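# Set the fitting cork panel into the frame recess

## Task

Pick out the single cork panel whose size matches the picture frame's recess and place it in that recess so all of its corners rest flat on the recess floor and no other panel sits on top of it or overhangs it; afterwards, both hands must hold nothing.

## Robot and tools

Robot: two six-joint arms, left_arm and right_arm, each ending in a five-finger hand. The right arm has a right hand and the left arm a mirrored left hand. Base positions in the scene frame: left_arm (+0.070, +0.420, 0) m, right_arm (+0.044, -0.383, 0) m, each turned only slightly about z. A post stands behind the arms. Loose objects may occasionally be nudged by outside pushes.

Frames. Scene frame: origin at table-top height midway between the arms, +z up, +x out over the table, +y toward left_arm. Poses, velocities and targets printed for an arm are in that arm's own base frame. Offsets you send are along the axes of that arm's current Hand target. The hand point sits 0.15 m out from the wrist flange along the fingers and 0.05 m in front of the palm. Its +z runs along straight fingers (tips reach 0.06-0.07 m past it, 0.06 m behind it along -y), +y points out of the palm, and +x runs across the palm away from the thumb on the right hand, toward the thumb on the left hand. A wrist bracket on the little-finger side can collide with things, and with fingers level the wrist can hang up to 0.11 m (palm down) or 0.23 m (palm up) below the hand point.

A row is 28 numbers, each in [-1, 1], always for both arms: left dx, dy, dz, rx, ry, rz; left hand little, ring, middle, index, thumb_bend, thumb_turn, force_limit, speed; then the same 14 for the right arm. The six pose numbers are an offset, not a pose: 1.0 equals 0.6 m or 180 degrees, and rx, ry, rz form one rotation vector. All six zero means no new request. Hand numbers are absolute targets: fingers and thumb_bend +1 straight, -1 curled; thumb_turn +1 beside the palm, -1 across in front of it. force_limit maps -1..+1 to about 0..10 N at the fingertip (0..15 N for the two thumb motors). speed rises from near zero at -1 to full at +0.48 and above. To keep a hand unchanged, resend the eight hand numbers of its last executed row (before any, use hand_measured plus hand_force_limit and hand_speed). The commanded orientation is clipped to within 32 degrees of the measured one.

execute_actions(actions, cameras): actions is a list of actions; each action is up to 15 rows, one per 1/30 s step, the last row held to step 15. Every row in an action counts from the Hand target at that action's start, so resending an offset moves further. cameras lists names (cam_high, cam_low, cam_left_wrist, cam_right_wrist, or "all"); an empty actions list returns images by default.

move(target, speed, blend, stop_force, zero, blocking, cameras): target is one 28-number row or up to 15 rows; every row's offsets count from the same starting Hand targets. speed is path top speed in m/s, 0.002 to 3.6 (default 0.25), turning at twice that in rad/s; one value or one per target. blend in m rounds corners in a list (0 stops at each). stop_force, 3 to 120 N for both arms, ends an arm's path when its wrist sensor feels that much push against the motion; the arm then backs to just before the push. Use it slowly (about 0.005 m/s) for gentle contact, with the same hand numbers on every row. zero (default true) rezeroes moving arms first. blocking=false returns early and cannot be combined with stop_force. The result adds a move: line such as done, off_target, moving, held or fault, plus limits=paced (pose clipped) or limits=held (steps withheld). Paths do not avoid obstacles; a path bringing a wrist near its base's first joint axis is refused.

wait(seconds 0-3600) lets time pass; stop() brakes a running move; zoom_image(camera, region=[x0,y0,x1,y1], at most 504x504 px) enlarges the newest image; show_instructions() shows the reference pages; zero_wrist_force(arm) rezeroes one wrist sensor; finished_scene(scene=1) ends the scene for good.

Results give each hand's end_effector_position (m), quaternion and velocities, the Hand target (base for the next offsets), joint positions and torques, wrist force/torque along end-effector axes plus the peak since last shown, and hand_measured, hand_stopped_by (moving, target, force, stalled, fault) and hand_load_n (positive pushes a finger open), each in motor order. A lost grip appears as hand_load_n near zero. A hand point often stops short of its Hand target; send the gap as a fresh offset.

Grasping: with thumb_turn at -1 the hand encloses items about 0.035-0.065 m thick; thumb tip against the index pad can pinch light items up to about 0.08 m. Close at speed -0.94 or below for a soft grip. To grip harder, raise force_limit and send a target more closed than hand_measured; to loosen, send one more open.

Avoid: dropping or releasing parts that are still moving, letting anything leave the table, striking fixed or heavy objects, pressing hard past a firm contact (the stiff arms fault at about 150 N or at joint torque limits, freezing the arm for 10 s), contact between the two arms, and long strained holds that overheat motors.

Each tool is called by a JSON object that holds its "method" and its "body", one argument or row to a line.

Reference images:

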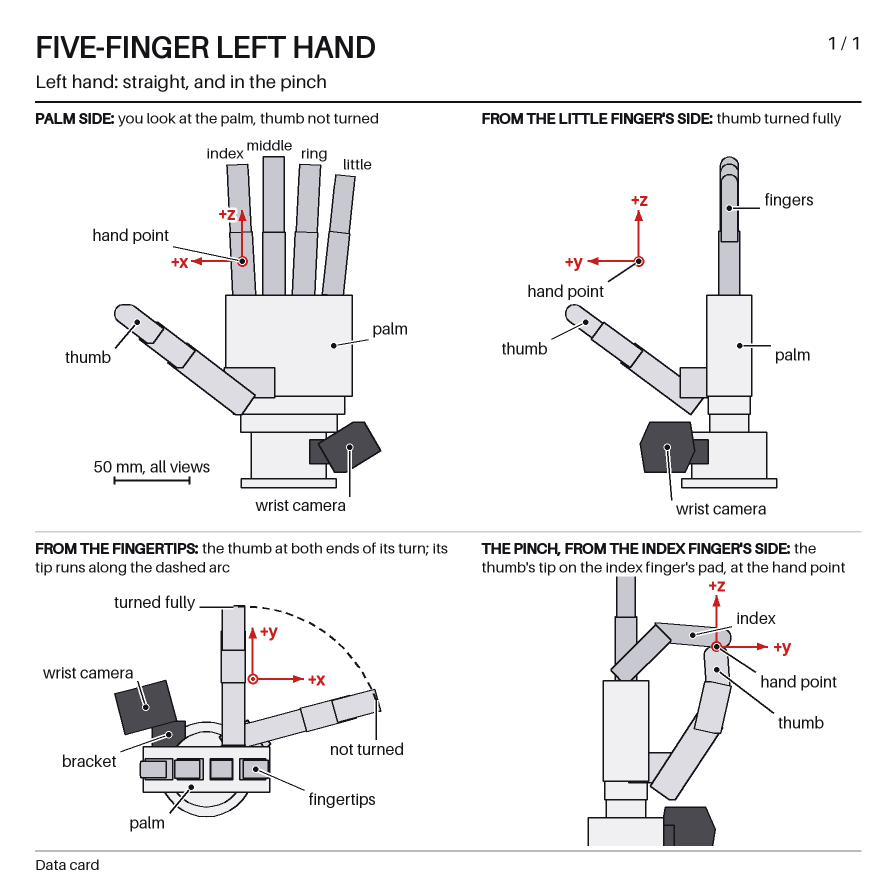

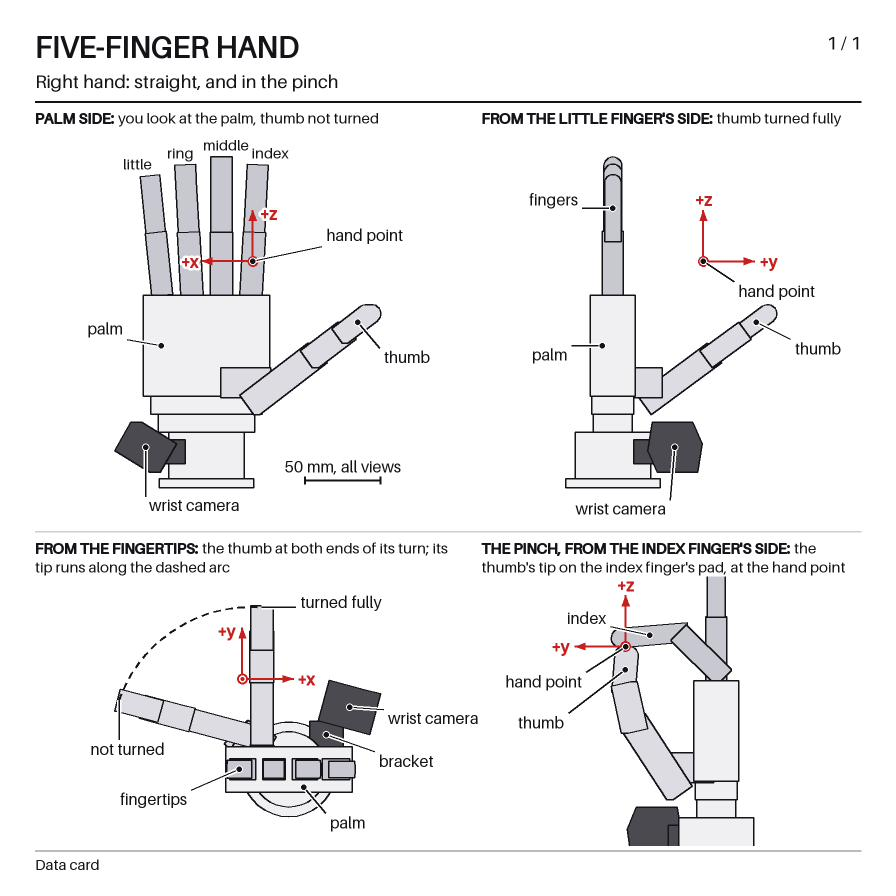

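## Session

{"method": "execute_actions", "body": {
  "actions": []
}}

Scene clock: 0.00 s.
left_arm: end_effector_position=(+0.0619, -0.5639, +0.2704) hand_measured=(+1.000, +1.000, +1.000, +1.000, +1.000, +1.000) hand_load_n=(+0.0, +0.0, +0.0, +0.0, +0.0, +0.0) hand_stopped_by=(target, target, target, target, target, target) hand_force_limit=0.00 hand_speed=-0.80 end_effector_quat_wxyz=(-0.273, +0.431, +0.663, -0.548) | right_arm: end_effector_position=(+0.2931, -0.2960, +0.2419) hand_measured=(+1.000, +1.000, +1.000, +1.000, +1.000, +1.000) hand_load_n=(+0.0, +0.0, +0.0, +0.0, +0.0, +0.0) hand_stopped_by=(target, target, target, target, target, target) hand_force_limit=0.00 hand_speed=-0.80 end_effector_quat_wxyz=(+0.168, +0.903, +0.242, +0.314)
Joint positions: left_arm=[2.34 -2.198 -1.418 1.31 -0.344 -0.691] | right_arm=[-1.576 -1.75 2.129 0.996 0.865 -0.457]
Joint velocities: within noise
Joint torques (N m): no reading
Motor temperatures (°C): left_arm=[23 25 30 36 35 24] | right_arm=[31 32 23 26 37 27]
Wrist force (N): no reading
Wrist torque (N m): no reading
Wrist force, peak (N): no reading
Hand target: left_arm +0.0619, -0.5639, +0.2704; -0.273, +0.431, +0.663, -0.548 | right_arm +0.2931, -0.2960, +0.2419; +0.168, +0.903, +0.242, +0.314

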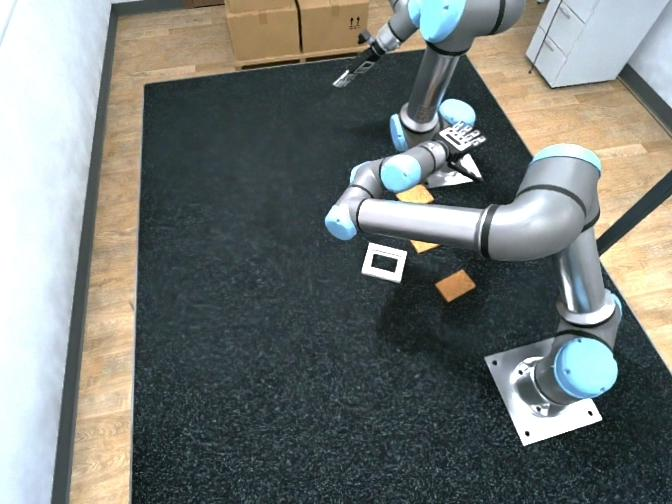

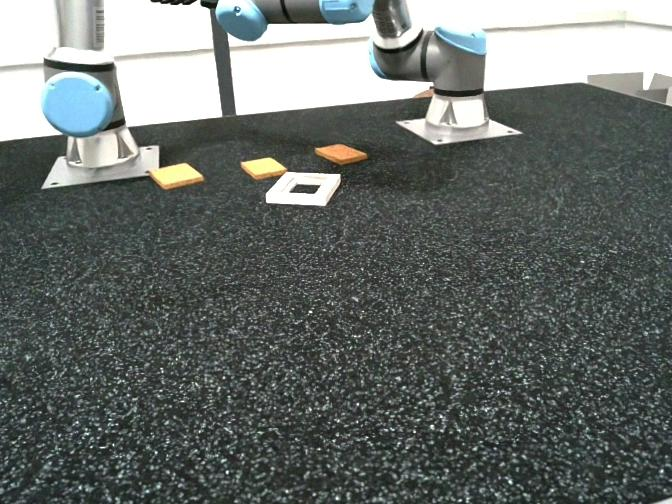

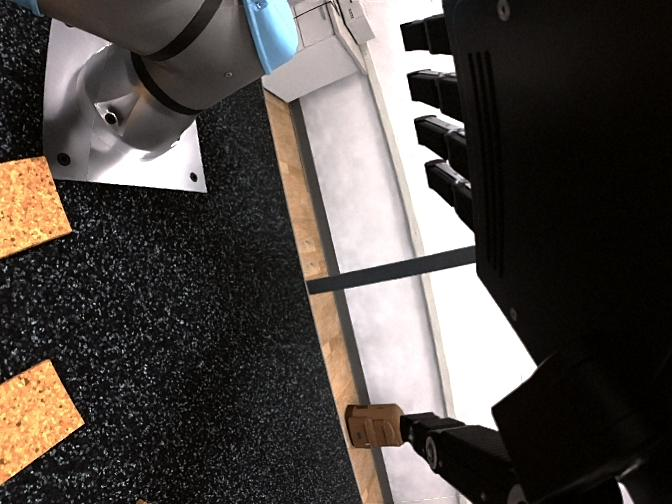

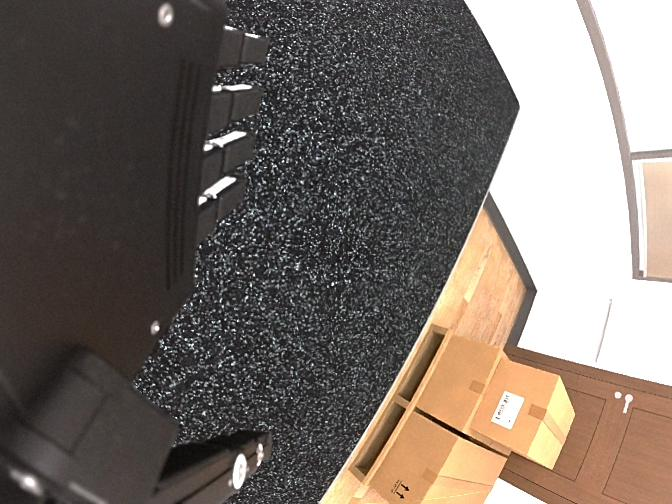

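{"method": "zoom_image", "body": {
  "camera": "cam_high",
  "region": [320, 160, 520, 310]
}}

{"method": "zoom_image", "body": {
  "camera": "cam_low",
  "region": [130, 120, 390, 230]
}}

{"method": "zoom_image", "body": {
  "camera": "cam_left_wrist",
  "region": [0, 100, 300, 504]
}}

Scaled by 2.520 from the camera's image (finer frame: 960x720).

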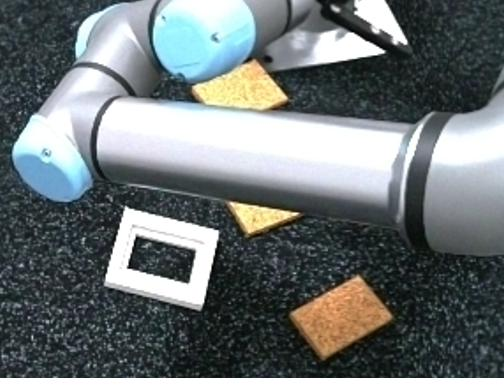

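Scaled by 1.938 from the camera's image (finer frame: 960x720).

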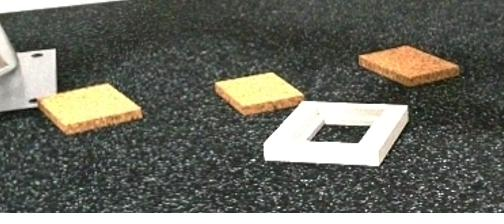

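Scaled by 1.248 from the camera's image (finer frame: 960x720).

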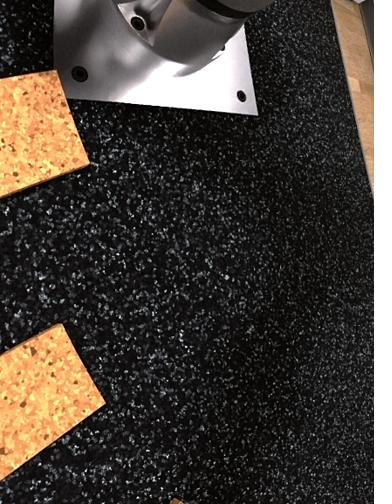

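{"method": "move", "body": {
  "target": [-0.173,-0.0075,-0.095,-0.345,-0.033,0.227,1,1,1,1,1,1,0,-0.8,0,0,0,0,0,0,1,1,1,1,1,1,0,-0.8],
  "speed": 0.2,
  "cameras": ["all"]
}}

Scene clock: 7.60 s.
left_arm: end_effector_position=(+0.1580, -0.6263, +0.3005) hand_measured=(+1.000, +1.000, +1.000, +1.000, +1.000, +1.000) hand_load_n=(+0.0, +0.0, +0.0, +0.0, +0.0, +0.0) hand_stopped_by=(target, target, target, target, target, target) hand_force_limit=0.00 hand_speed=-0.80 end_effector_quat_wxyz=(+0.214, +0.674, +0.674, -0.213) | right_arm: end_effector_position=(+0.2931, -0.2960, +0.2419) hand_measured=(+1.000, +1.000, +1.000, +1.000, +1.000, +1.000) hand_load_n=(+0.0, +0.0, +0.0, +0.0, +0.0, +0.0) hand_stopped_by=(target, target, target, target, target, target) hand_force_limit=0.00 hand_speed=-0.80 end_effector_quat_wxyz=(+0.168, +0.903, +0.242, +0.314)
Joint positions: left_arm=[2.021 -2.042 -1.011 2.047 -1.319 -1.195] | right_arm=[-1.576 -1.75 2.129 0.996 0.865 -0.457]
Joint torques (N m): left_arm=[5.59 34.14 27.34 -2.73 1.58 -1.88] | right_arm=[-0.45 -9.3 -17.63 2.1 -1.09 -0.21]
Wrist force (N): left_arm=[0.7 -1.8 0.6] | right_arm=[0.2 0.0 0.0]
Wrist torque (N m): left_arm=[-0.29 -0.12 -0.03] | right_arm=[-0.01 -0.03 0.01]
Wrist force, peak (N): left_arm=[0.7 -2.5 1.1] | right_arm=[0.4 0.1 -0.1]
Hand target: left_arm +0.1581, -0.6263, +0.3004; +0.214, +0.674, +0.674, -0.213 | right_arm +0.2931, -0.2960, +0.2419; +0.168, +0.903, +0.242, +0.314
Off the commanded pose: left_arm 0.000 m, 0 deg | right_arm 0.000 m, 0 deg.
move: done

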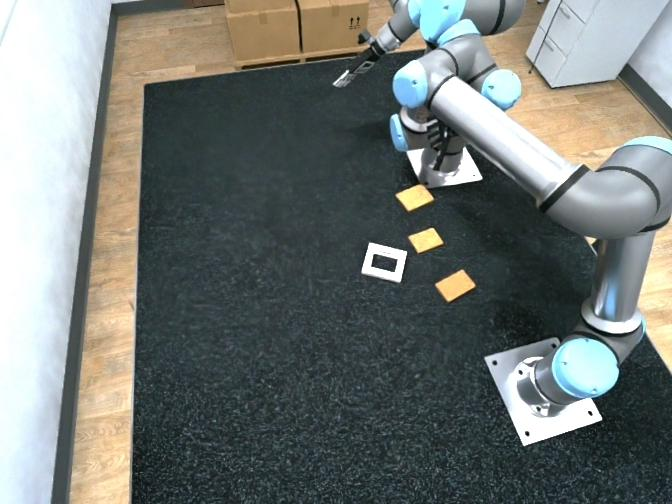

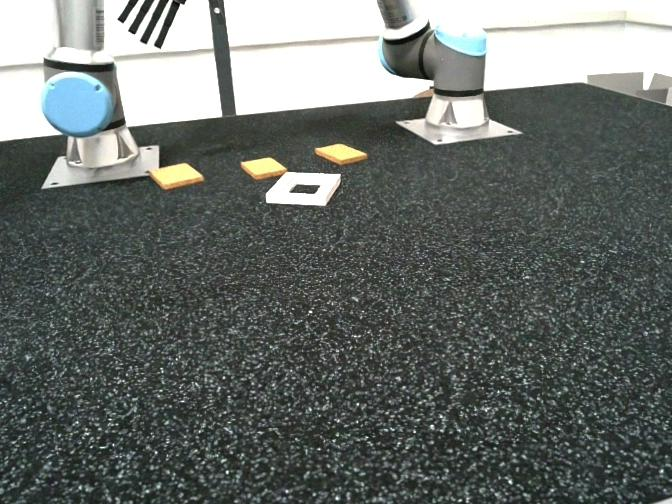

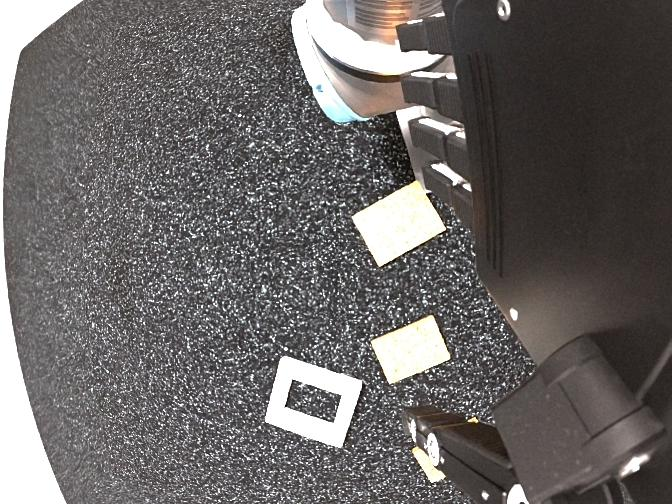

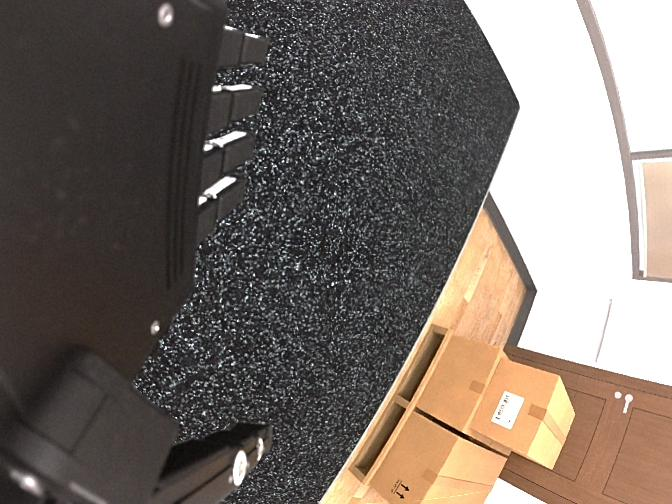

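{"method": "zoom_image", "body": {
  "camera": "cam_left_wrist",
  "region": [250, 130, 490, 490]
}}

{"method": "zoom_image", "body": {
  "camera": "cam_high",
  "region": [350, 120, 500, 320]
}}

{"method": "move", "body": {
  "target": [0.0957,0,0.1365,0,0,0,1,1,1,1,1,1,0,-0.8,0,0,0,0,0,0,1,1,1,1,1,1,0,-0.8],
  "speed": 0.15,
  "cameras": ["cam_left_wrist"]
}}

{"method": "zoom_image", "body": {
  "camera": "cam_left_wrist",
  "region": [200, 130, 500, 504]
}}

Scaled by 1.400 from the camera's image (finer frame: 960x720).

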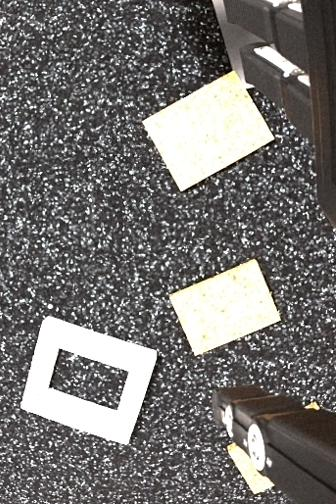

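Scaled by 2.520 from the camera's image (finer frame: 960x720).

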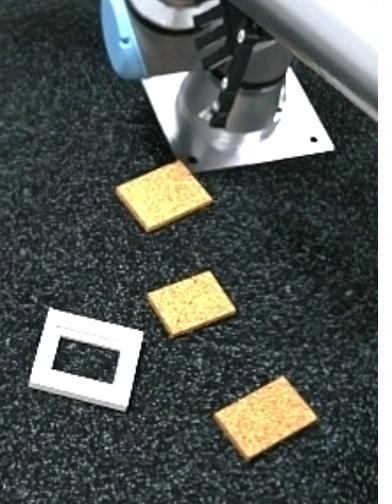

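Scene clock: 9.37 s.
left_arm: end_effector_position=(+0.1583, -0.6265, +0.2004) hand_measured=(+1.000, +1.000, +1.000, +1.000, +1.000, +1.000) hand_load_n=(+0.0, +0.0, +0.0, +0.0, +0.0, +0.0) hand_stopped_by=(target, target, target, target, target, target) hand_force_limit=0.00 hand_speed=-0.80 end_effector_quat_wxyz=(+0.214, +0.674, +0.674, -0.213) | right_arm: end_effector_position=(+0.2931, -0.2960, +0.2419) hand_measured=(+1.000, +1.000, +1.000, +1.000, +1.000, +1.000) hand_load_n=(+0.0, +0.0, +0.0, +0.0, +0.0, +0.0) hand_stopped_by=(target, target, target, target, target, target) hand_force_limit=0.00 hand_speed=-0.80 end_effector_quat_wxyz=(+0.168, +0.903, +0.242, +0.314)
Joint positions: left_arm=[2.021 -2.052 -1.251 2.298 -1.319 -1.194] | right_arm=[-1.576 -1.75 2.129 0.996 0.865 -0.457]
Joint torques (N m): left_arm=[6.7 53.35 17.07 -0.81 2.67 1.07] | right_arm=[-0.13 -9.39 -17.52 2.14 -1.1 -0.24]
Wrist force (N): left_arm=[1.0 -1.9 0.5] | right_arm=[0.2 0.0 -0.1]
Wrist torque (N m): left_arm=[-0.30 -0.13 -0.01] | right_arm=[0.00 -0.03 0.01]
Wrist force, peak (N): left_arm=[1.3 -2.3 2.0] | right_arm=[0.4 0.1 -0.1]
Hand target: left_arm +0.1583, -0.6265, +0.2004; +0.214, +0.674, +0.674, -0.213 | right_arm +0.2931, -0.2960, +0.2419; +0.168, +0.903, +0.242, +0.314
Off the commanded pose: left_arm 0.000 m, 0 deg | right_arm 0.000 m, 0 deg.
move: done

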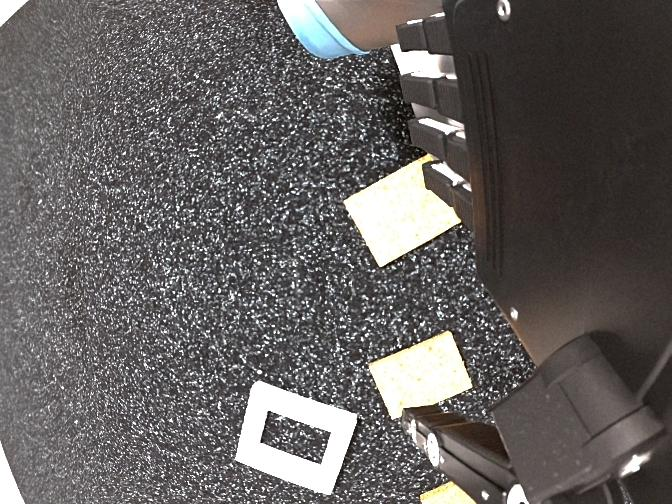

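Scaled by 1.348 from the camera's image (finer frame: 960x720).

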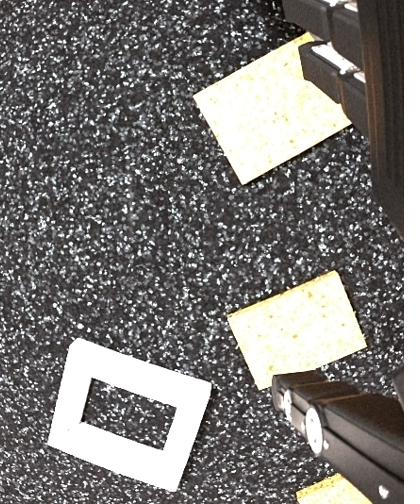

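{"method": "zoom_image", "body": {
  "camera": "cam_left_wrist",
  "region": [225, 370, 375, 504]
}}

{"method": "wait", "body": {
  "seconds": 0.1,
  "cameras": ["all"]
}}

{"method": "zoom_image", "body": {
  "camera": "cam_high",
  "region": [350, 235, 420, 290]
}}

{"method": "zoom_image", "body": {
  "camera": "cam_low",
  "region": [255, 160, 350, 215]
}}

Scaled by 3.360 from the camera's image (finer frame: 960x720).

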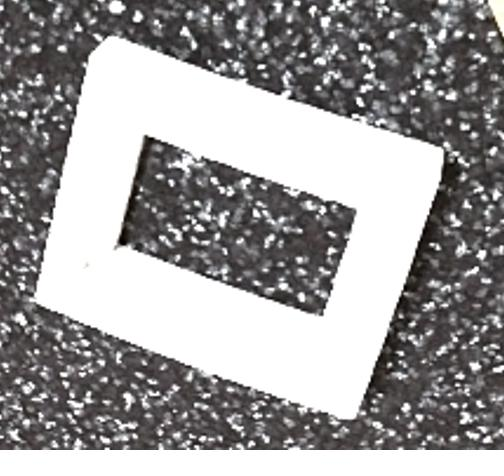

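Scene clock: 10.53 s.
left_arm: end_effector_position=(+0.1583, -0.6265, +0.2004) hand_measured=(+1.000, +1.000, +1.000, +1.000, +1.000, +1.000) hand_load_n=(+0.0, +0.0, +0.0, +0.0, +0.0, +0.0) hand_stopped_by=(target, target, target, target, target, target) hand_force_limit=0.00 hand_speed=-0.80 end_effector_quat_wxyz=(+0.214, +0.674, +0.674, -0.213) | right_arm: end_effector_position=(+0.2931, -0.2960, +0.2419) hand_measured=(+1.000, +1.000, +1.000, +1.000, +1.000, +1.000) hand_load_n=(+0.0, +0.0, +0.0, +0.0, +0.0, +0.0) hand_stopped_by=(target, target, target, target, target, target) hand_force_limit=0.00 hand_speed=-0.80 end_effector_quat_wxyz=(+0.168, +0.903, +0.242, +0.314)
Joint positions: left_arm=[2.021 -2.052 -1.252 2.298 -1.319 -1.194] | right_arm=[-1.576 -1.75 2.129 0.996 0.865 -0.457]
Joint torques (N m): left_arm=[5.22 53.24 13.76 0.74 2.85 -0.43] | right_arm=[-0.11 -9.5 -17.31 2.11 -1.09 -0.25]
Wrist force (N): left_arm=[0.9 -2.1 0.9] | right_arm=[0.1 0.0 0.1]
Wrist torque (N m): left_arm=[-0.36 -0.09 -0.02] | right_arm=[-0.01 -0.02 0.00]
Wrist force, peak (N): left_arm=[0.8 -2.4 0.8] | right_arm=[0.4 0.2 -0.2]
Hand target: left_arm +0.1583, -0.6265, +0.2004; +0.214, +0.674, +0.674, -0.213 | right_arm +0.2931, -0.2960, +0.2419; +0.168, +0.903, +0.242, +0.314
Off the commanded pose: left_arm 0.000 m, 0 deg | right_arm 0.000 m, 0 deg.
wait: 0.10 s; at rest from the start

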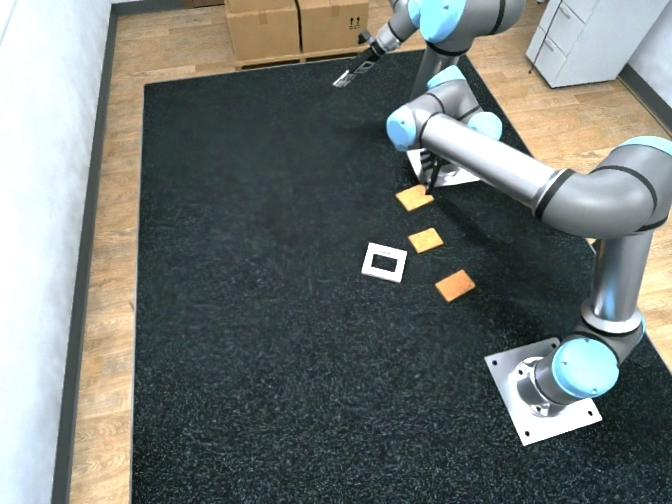

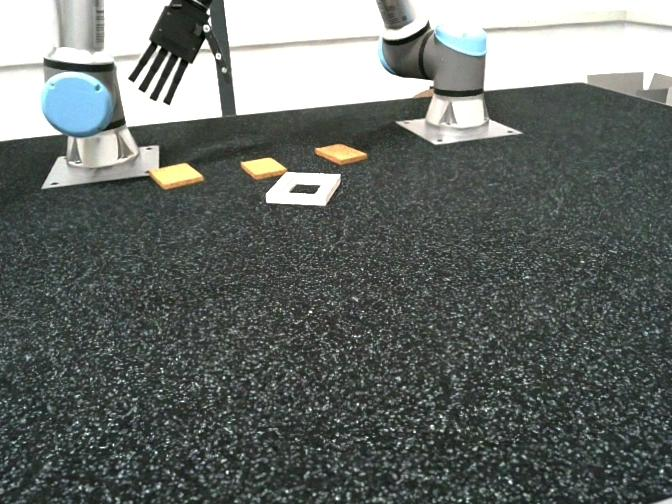

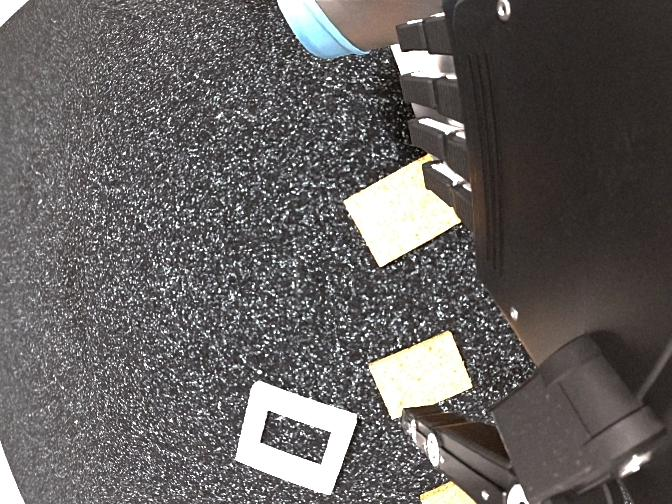

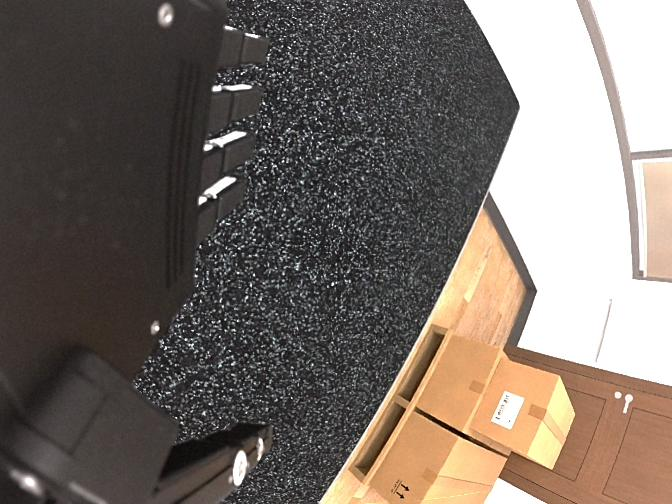

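Scaled by 7.200 from the camera's image (finer frame: 960x720).

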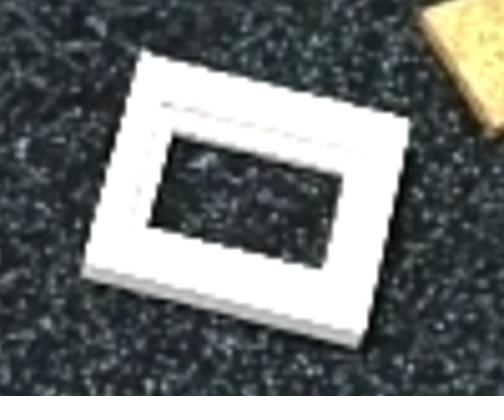

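Scaled by 5.305 from the camera's image (finer frame: 960x720).

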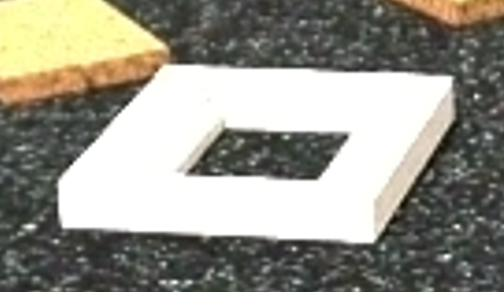

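{"method": "zoom_image", "body": {
  "camera": "cam_high",
  "region": [360, 240, 410, 284]
}}

{"method": "zoom_image", "body": {
  "camera": "cam_low",
  "region": [262, 168, 344, 208]
}}

Scaled by 10.080 from the camera's image (finer frame: 960x720).

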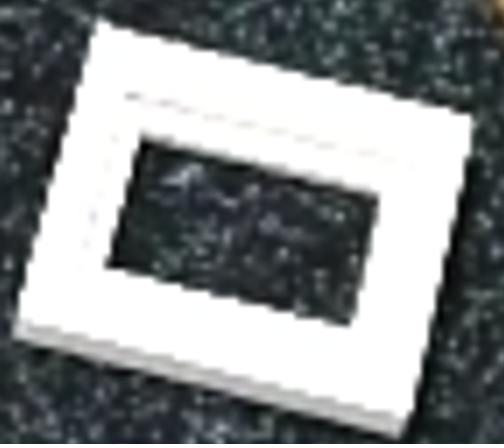

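Scaled by 6.146 from the camera's image (finer frame: 960x720).

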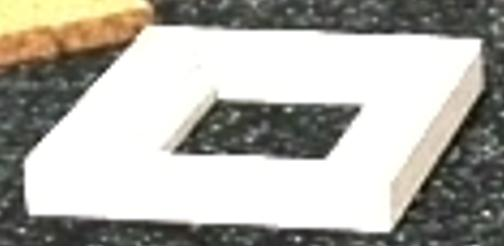

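{"method": "move", "body": {
  "target": [0,0.1667,0,0,0,0,1,1,1,1,1,1,0,-0.8,0,0,0,0,0,0,1,1,1,1,1,1,0,-0.8],
  "speed": 0.2,
  "cameras": ["cam_left_wrist"]
}}

{"method": "zoom_image", "body": {
  "camera": "cam_left_wrist",
  "region": [250, 130, 550, 504]
}}

Scene clock: 12.30 s.
left_arm: end_effector_position=(+0.2582, -0.6264, +0.2005) hand_measured=(+1.000, +1.000, +1.000, +1.000, +1.000, +1.000) hand_load_n=(+0.0, +0.0, +0.0, +0.0, +0.0, +0.0) hand_stopped_by=(target, target, target, target, target, target) hand_force_limit=0.00 hand_speed=-0.80 end_effector_quat_wxyz=(+0.214, +0.674, +0.674, -0.213) | right_arm: end_effector_position=(+0.2931, -0.2960, +0.2419) hand_measured=(+1.000, +1.000, +1.000, +1.000, +1.000, +1.000) hand_load_n=(+0.0, +0.0, +0.0, +0.0, +0.0, +0.0) hand_stopped_by=(target, target, target, target, target, target) hand_force_limit=0.00 hand_speed=-0.80 end_effector_quat_wxyz=(+0.168, +0.903, +0.242, +0.314)
Joint positions: left_arm=[2.189 -2.13 -1.139 2.221 -1.232 -1.045] | right_arm=[-1.576 -1.75 2.129 0.996 0.865 -0.457]
Joint torques (N m): left_arm=[3.71 54.98 17.88 0.51 -2.18 -0.6] | right_arm=[-0.23 -9.77 -16.91 2.02 -1.1 -0.23]
Wrist force (N): left_arm=[0.7 -1.7 0.7] | right_arm=[0.0 -0.1 0.0]
Wrist torque (N m): left_arm=[-0.29 -0.11 0.08] | right_arm=[-0.01 0.00 0.00]
Wrist force, peak (N): left_arm=[0.9 -4.1 0.6] | right_arm=[0.3 0.0 -0.2]
Hand target: left_arm +0.2583, -0.6264, +0.2006; +0.214, +0.674, +0.674, -0.213 | right_arm +0.2931, -0.2960, +0.2419; +0.168, +0.903, +0.242, +0.314
Off the commanded pose: left_arm 0.000 m, 0 deg | right_arm 0.000 m, 0 deg.
move: done

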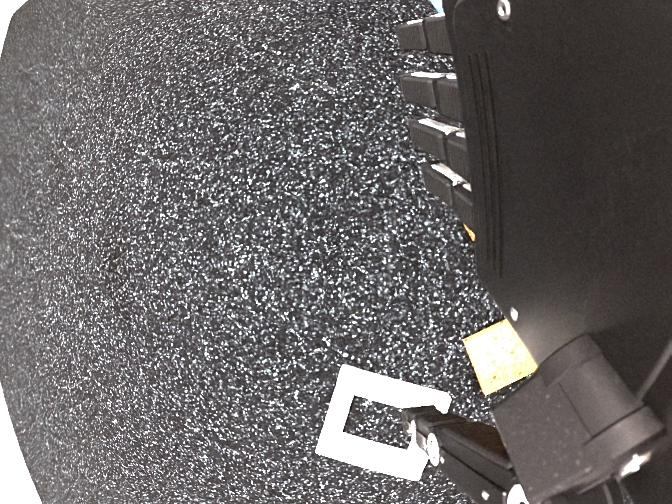

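Scaled by 1.348 from the camera's image (finer frame: 960x720).

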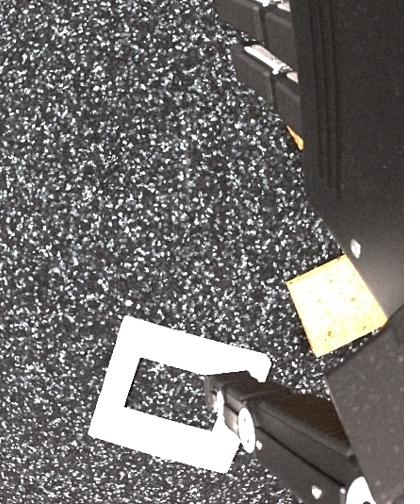

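{"method": "move", "body": {
  "target": [0.2902,0.0238,-0.009,0,0,0,1,1,1,1,1,1,0,-0.8,0,0,0,0,0,0,1,1,1,1,1,1,0,-0.8],
  "speed": 0.2,
  "cameras": ["all"]
}}

{"method": "zoom_image", "body": {
  "camera": "cam_left_wrist",
  "region": [100, 130, 450, 480]
}}

{"method": "zoom_image", "body": {
  "camera": "cam_low",
  "region": [130, 120, 390, 230]
}}

Scene clock: 14.40 s.
left_arm: end_effector_position=(+0.2725, -0.4810, +0.1049) hand_measured=(+1.000, +1.000, +1.000, +1.000, +1.000, +1.000) hand_load_n=(+0.0, +0.0, +0.0, +0.0, +0.0, +0.5) hand_stopped_by=(target, target, target, target, target, target) hand_force_limit=0.00 hand_speed=-0.80 end_effector_quat_wxyz=(+0.214, +0.674, +0.674, -0.213) | right_arm: end_effector_position=(+0.2931, -0.2960, +0.2419) hand_measured=(+1.000, +1.000, +1.000, +1.000, +1.000, +1.000) hand_load_n=(+0.0, +0.5, +0.0, +0.0, +0.0, +0.0) hand_stopped_by=(target, target, target, target, target, target) hand_force_limit=0.00 hand_speed=-0.80 end_effector_quat_wxyz=(+0.168, +0.903, +0.242, +0.314)
Joint positions: left_arm=[2.423 -1.922 -1.732 2.519 -1.124 -0.82] | right_arm=[-1.576 -1.75 2.129 0.996 0.865 -0.457]
Joint torques (N m): left_arm=[0.91 23.93 9.67 -2.15 -2.11 -0.19] | right_arm=[0.41 -9.55 -17.7 2 -1.2 -0.41]
Wrist force (N): left_arm=[0.6 -1.9 0.8] | right_arm=[0.2 0.0 -0.1]
Wrist torque (N m): left_arm=[-0.32 -0.11 0.09] | right_arm=[0.00 -0.02 0.01]
Wrist force, peak (N): left_arm=[2.5 -1.9 0.5] | right_arm=[0.2 0.1 -0.3]
Hand target: left_arm +0.2725, -0.4809, +0.1048; +0.214, +0.674, +0.674, -0.213 | right_arm +0.2931, -0.2960, +0.2419; +0.168, +0.903, +0.242, +0.314
Off the commanded pose: left_arm 0.000 m, 0 deg | right_arm 0.000 m, 0 deg.
move: done

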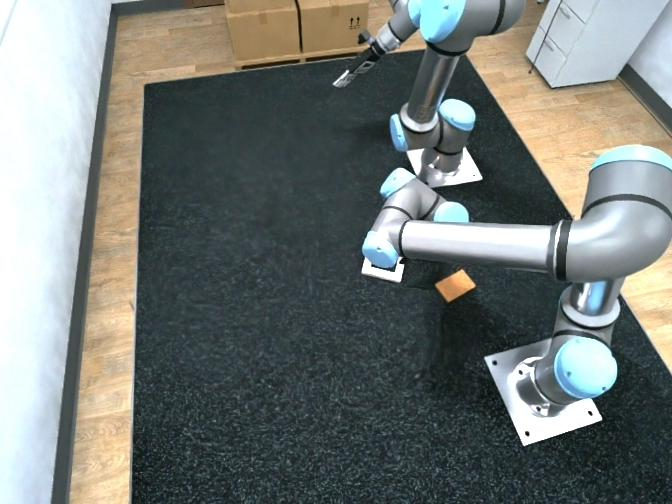

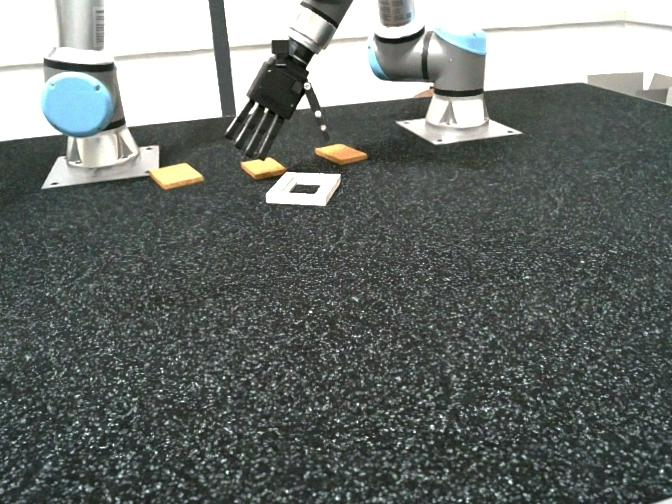

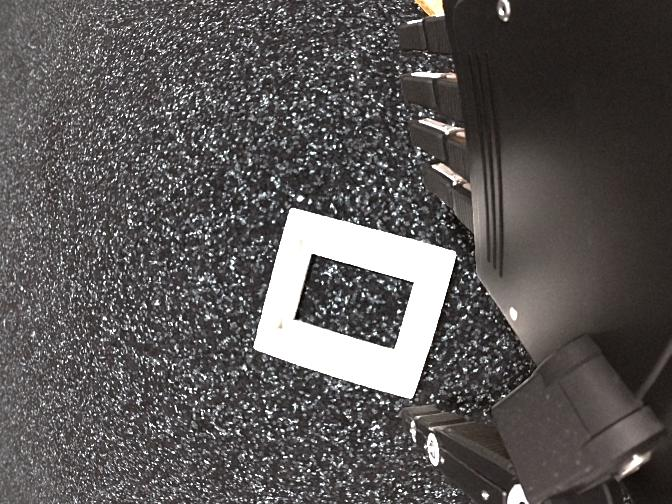

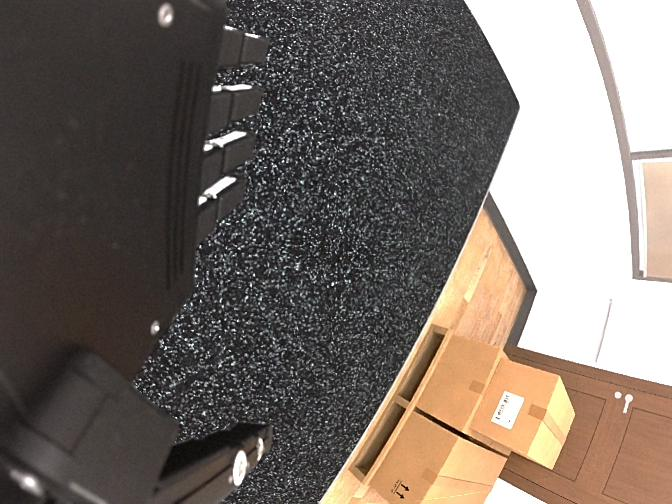

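Scaled by 1.440 from the camera's image (finer frame: 960x720).

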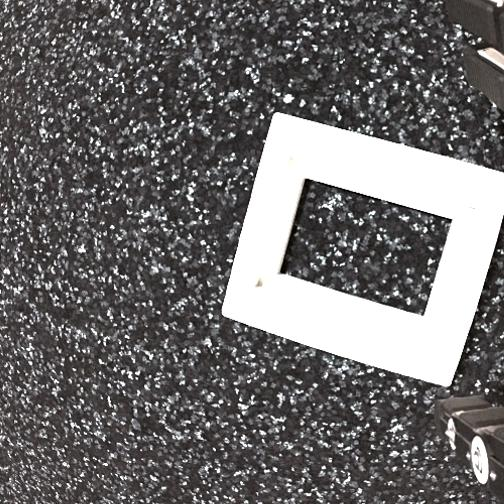

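Scaled by 1.938 from the camera's image (finer frame: 960x720).

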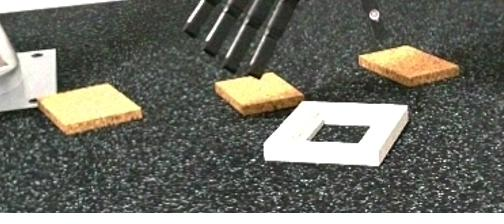

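{"method": "zoom_image", "body": {
  "camera": "cam_left_wrist",
  "region": [245, 200, 345, 300]
}}

{"method": "zoom_image", "body": {
  "camera": "cam_left_wrist",
  "region": [245, 280, 345, 380]
}}

{"method": "zoom_image", "body": {
  "camera": "cam_left_wrist",
  "region": [360, 220, 470, 330]
}}

{"method": "zoom_image", "body": {
  "camera": "cam_left_wrist",
  "region": [360, 310, 460, 410]
}}

Scaled by 5.040 from the camera's image (finer frame: 960x720).

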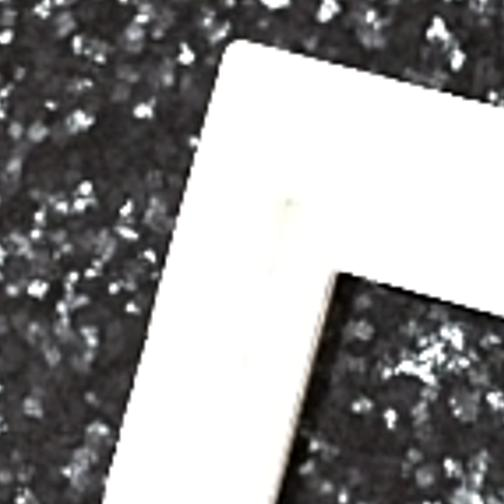

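Scaled by 5.040 from the camera's image (finer frame: 960x720).

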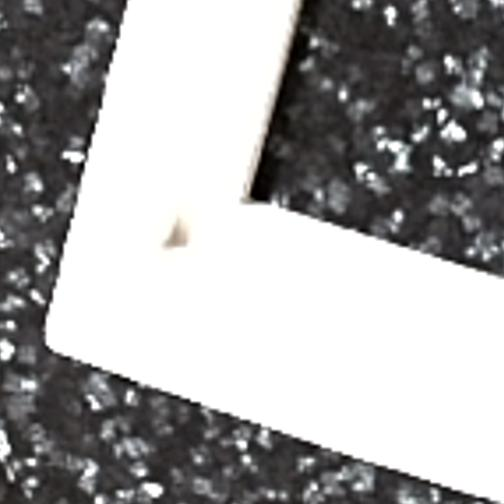

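Scaled by 4.582 from the camera's image (finer frame: 960x720).

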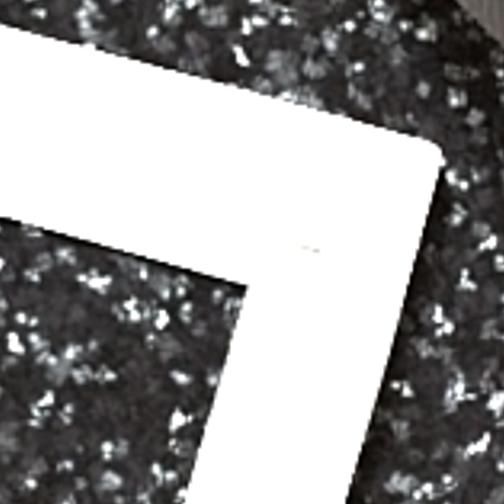

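Scaled by 5.040 from the camera's image (finer frame: 960x720).

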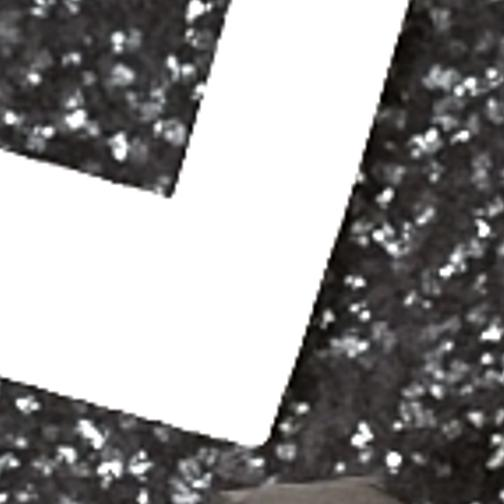

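{"method": "move", "body": {
  "target": [-0.1048,-0.2622,-0.0185,0.0513,-0.1029,-0.5291,1,1,0.4,0.4,1,-1,0,-0.3,0,0,0,0,0,0,1,1,1,1,1,1,0,-0.8],
  "speed": 0.2,
  "cameras": ["all"]
}}

{"method": "zoom_image", "body": {
  "camera": "cam_left_wrist",
  "region": [150, 130, 600, 504]
}}

Scene clock: 22.57 s.
left_arm: end_effector_position=(+0.1151, -0.5261, +0.1498) hand_measured=(+1.000, +1.000, +0.400, +0.400, +1.000, -1.000) hand_load_n=(+0.0, -0.5, +0.0, +0.0, +0.0, +0.0) hand_stopped_by=(target, target, target, target, target, target) hand_force_limit=0.00 hand_speed=-0.30 end_effector_quat_wxyz=(+0.033, -0.066, +0.894, -0.442) | right_arm: end_effector_position=(+0.2931, -0.2960, +0.2419) hand_measured=(+1.000, +1.000, +1.000, +1.000, +1.000, +1.000) hand_load_n=(+0.0, +0.0, +0.0, +0.0, +0.0, +0.0) hand_stopped_by=(target, target, target, target, target, target) hand_force_limit=0.00 hand_speed=-0.80 end_effector_quat_wxyz=(+0.168, +0.903, +0.242, +0.314)
Joint positions: left_arm=[2.253 -1.723 -1.835 2.832 -1.155 -2.796] | right_arm=[-1.576 -1.75 2.129 0.996 0.865 -0.457]
Joint torques (N m): left_arm=[6.56 16.24 26.34 -2.39 3.15 -1.24] | right_arm=[0.75 -9.3 -16.94 1.95 -1.22 -0.2]
Wrist force (N): left_arm=[-0.1 0.4 0.8] | right_arm=[0.1 -0.1 -0.2]
Wrist torque (N m): left_arm=[0.04 0.03 -0.07] | right_arm=[-0.01 0.00 0.00]
Wrist force, peak (N): left_arm=[0.7 -2.3 0.5] | right_arm=[0.2 0.2 -0.3]
Hand target: left_arm +0.1152, -0.5261, +0.1498; +0.033, -0.066, +0.894, -0.442 | right_arm +0.2931, -0.2960, +0.2419; +0.168, +0.903, +0.242, +0.314
Off the commanded pose: left_arm 0.000 m, 0 deg | right_arm 0.000 m, 0 deg.
move: done

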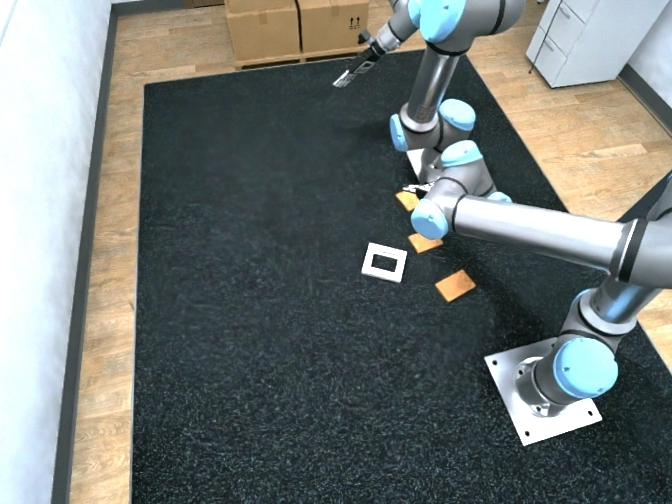

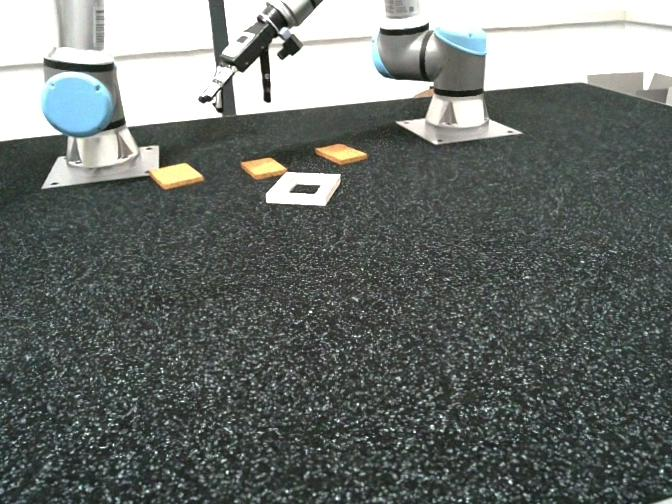

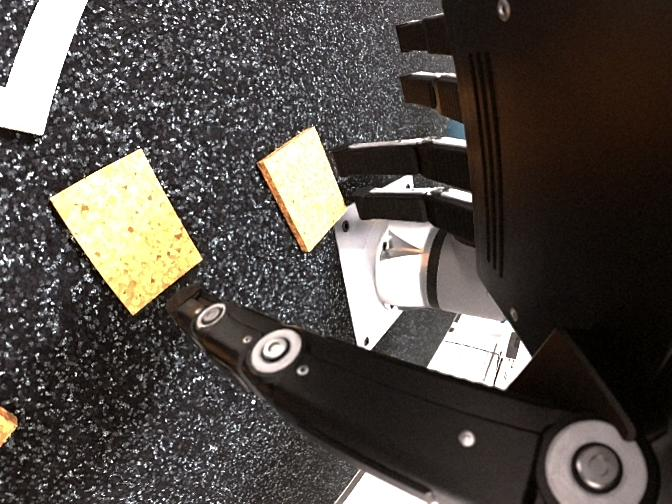

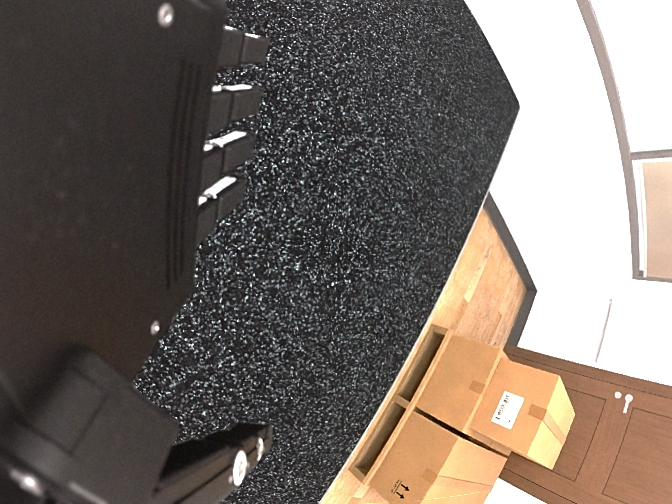

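Scaled by 1.120 from the camera's image (finer frame: 960x720).

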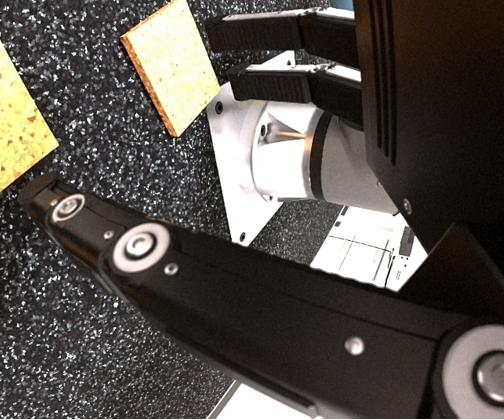

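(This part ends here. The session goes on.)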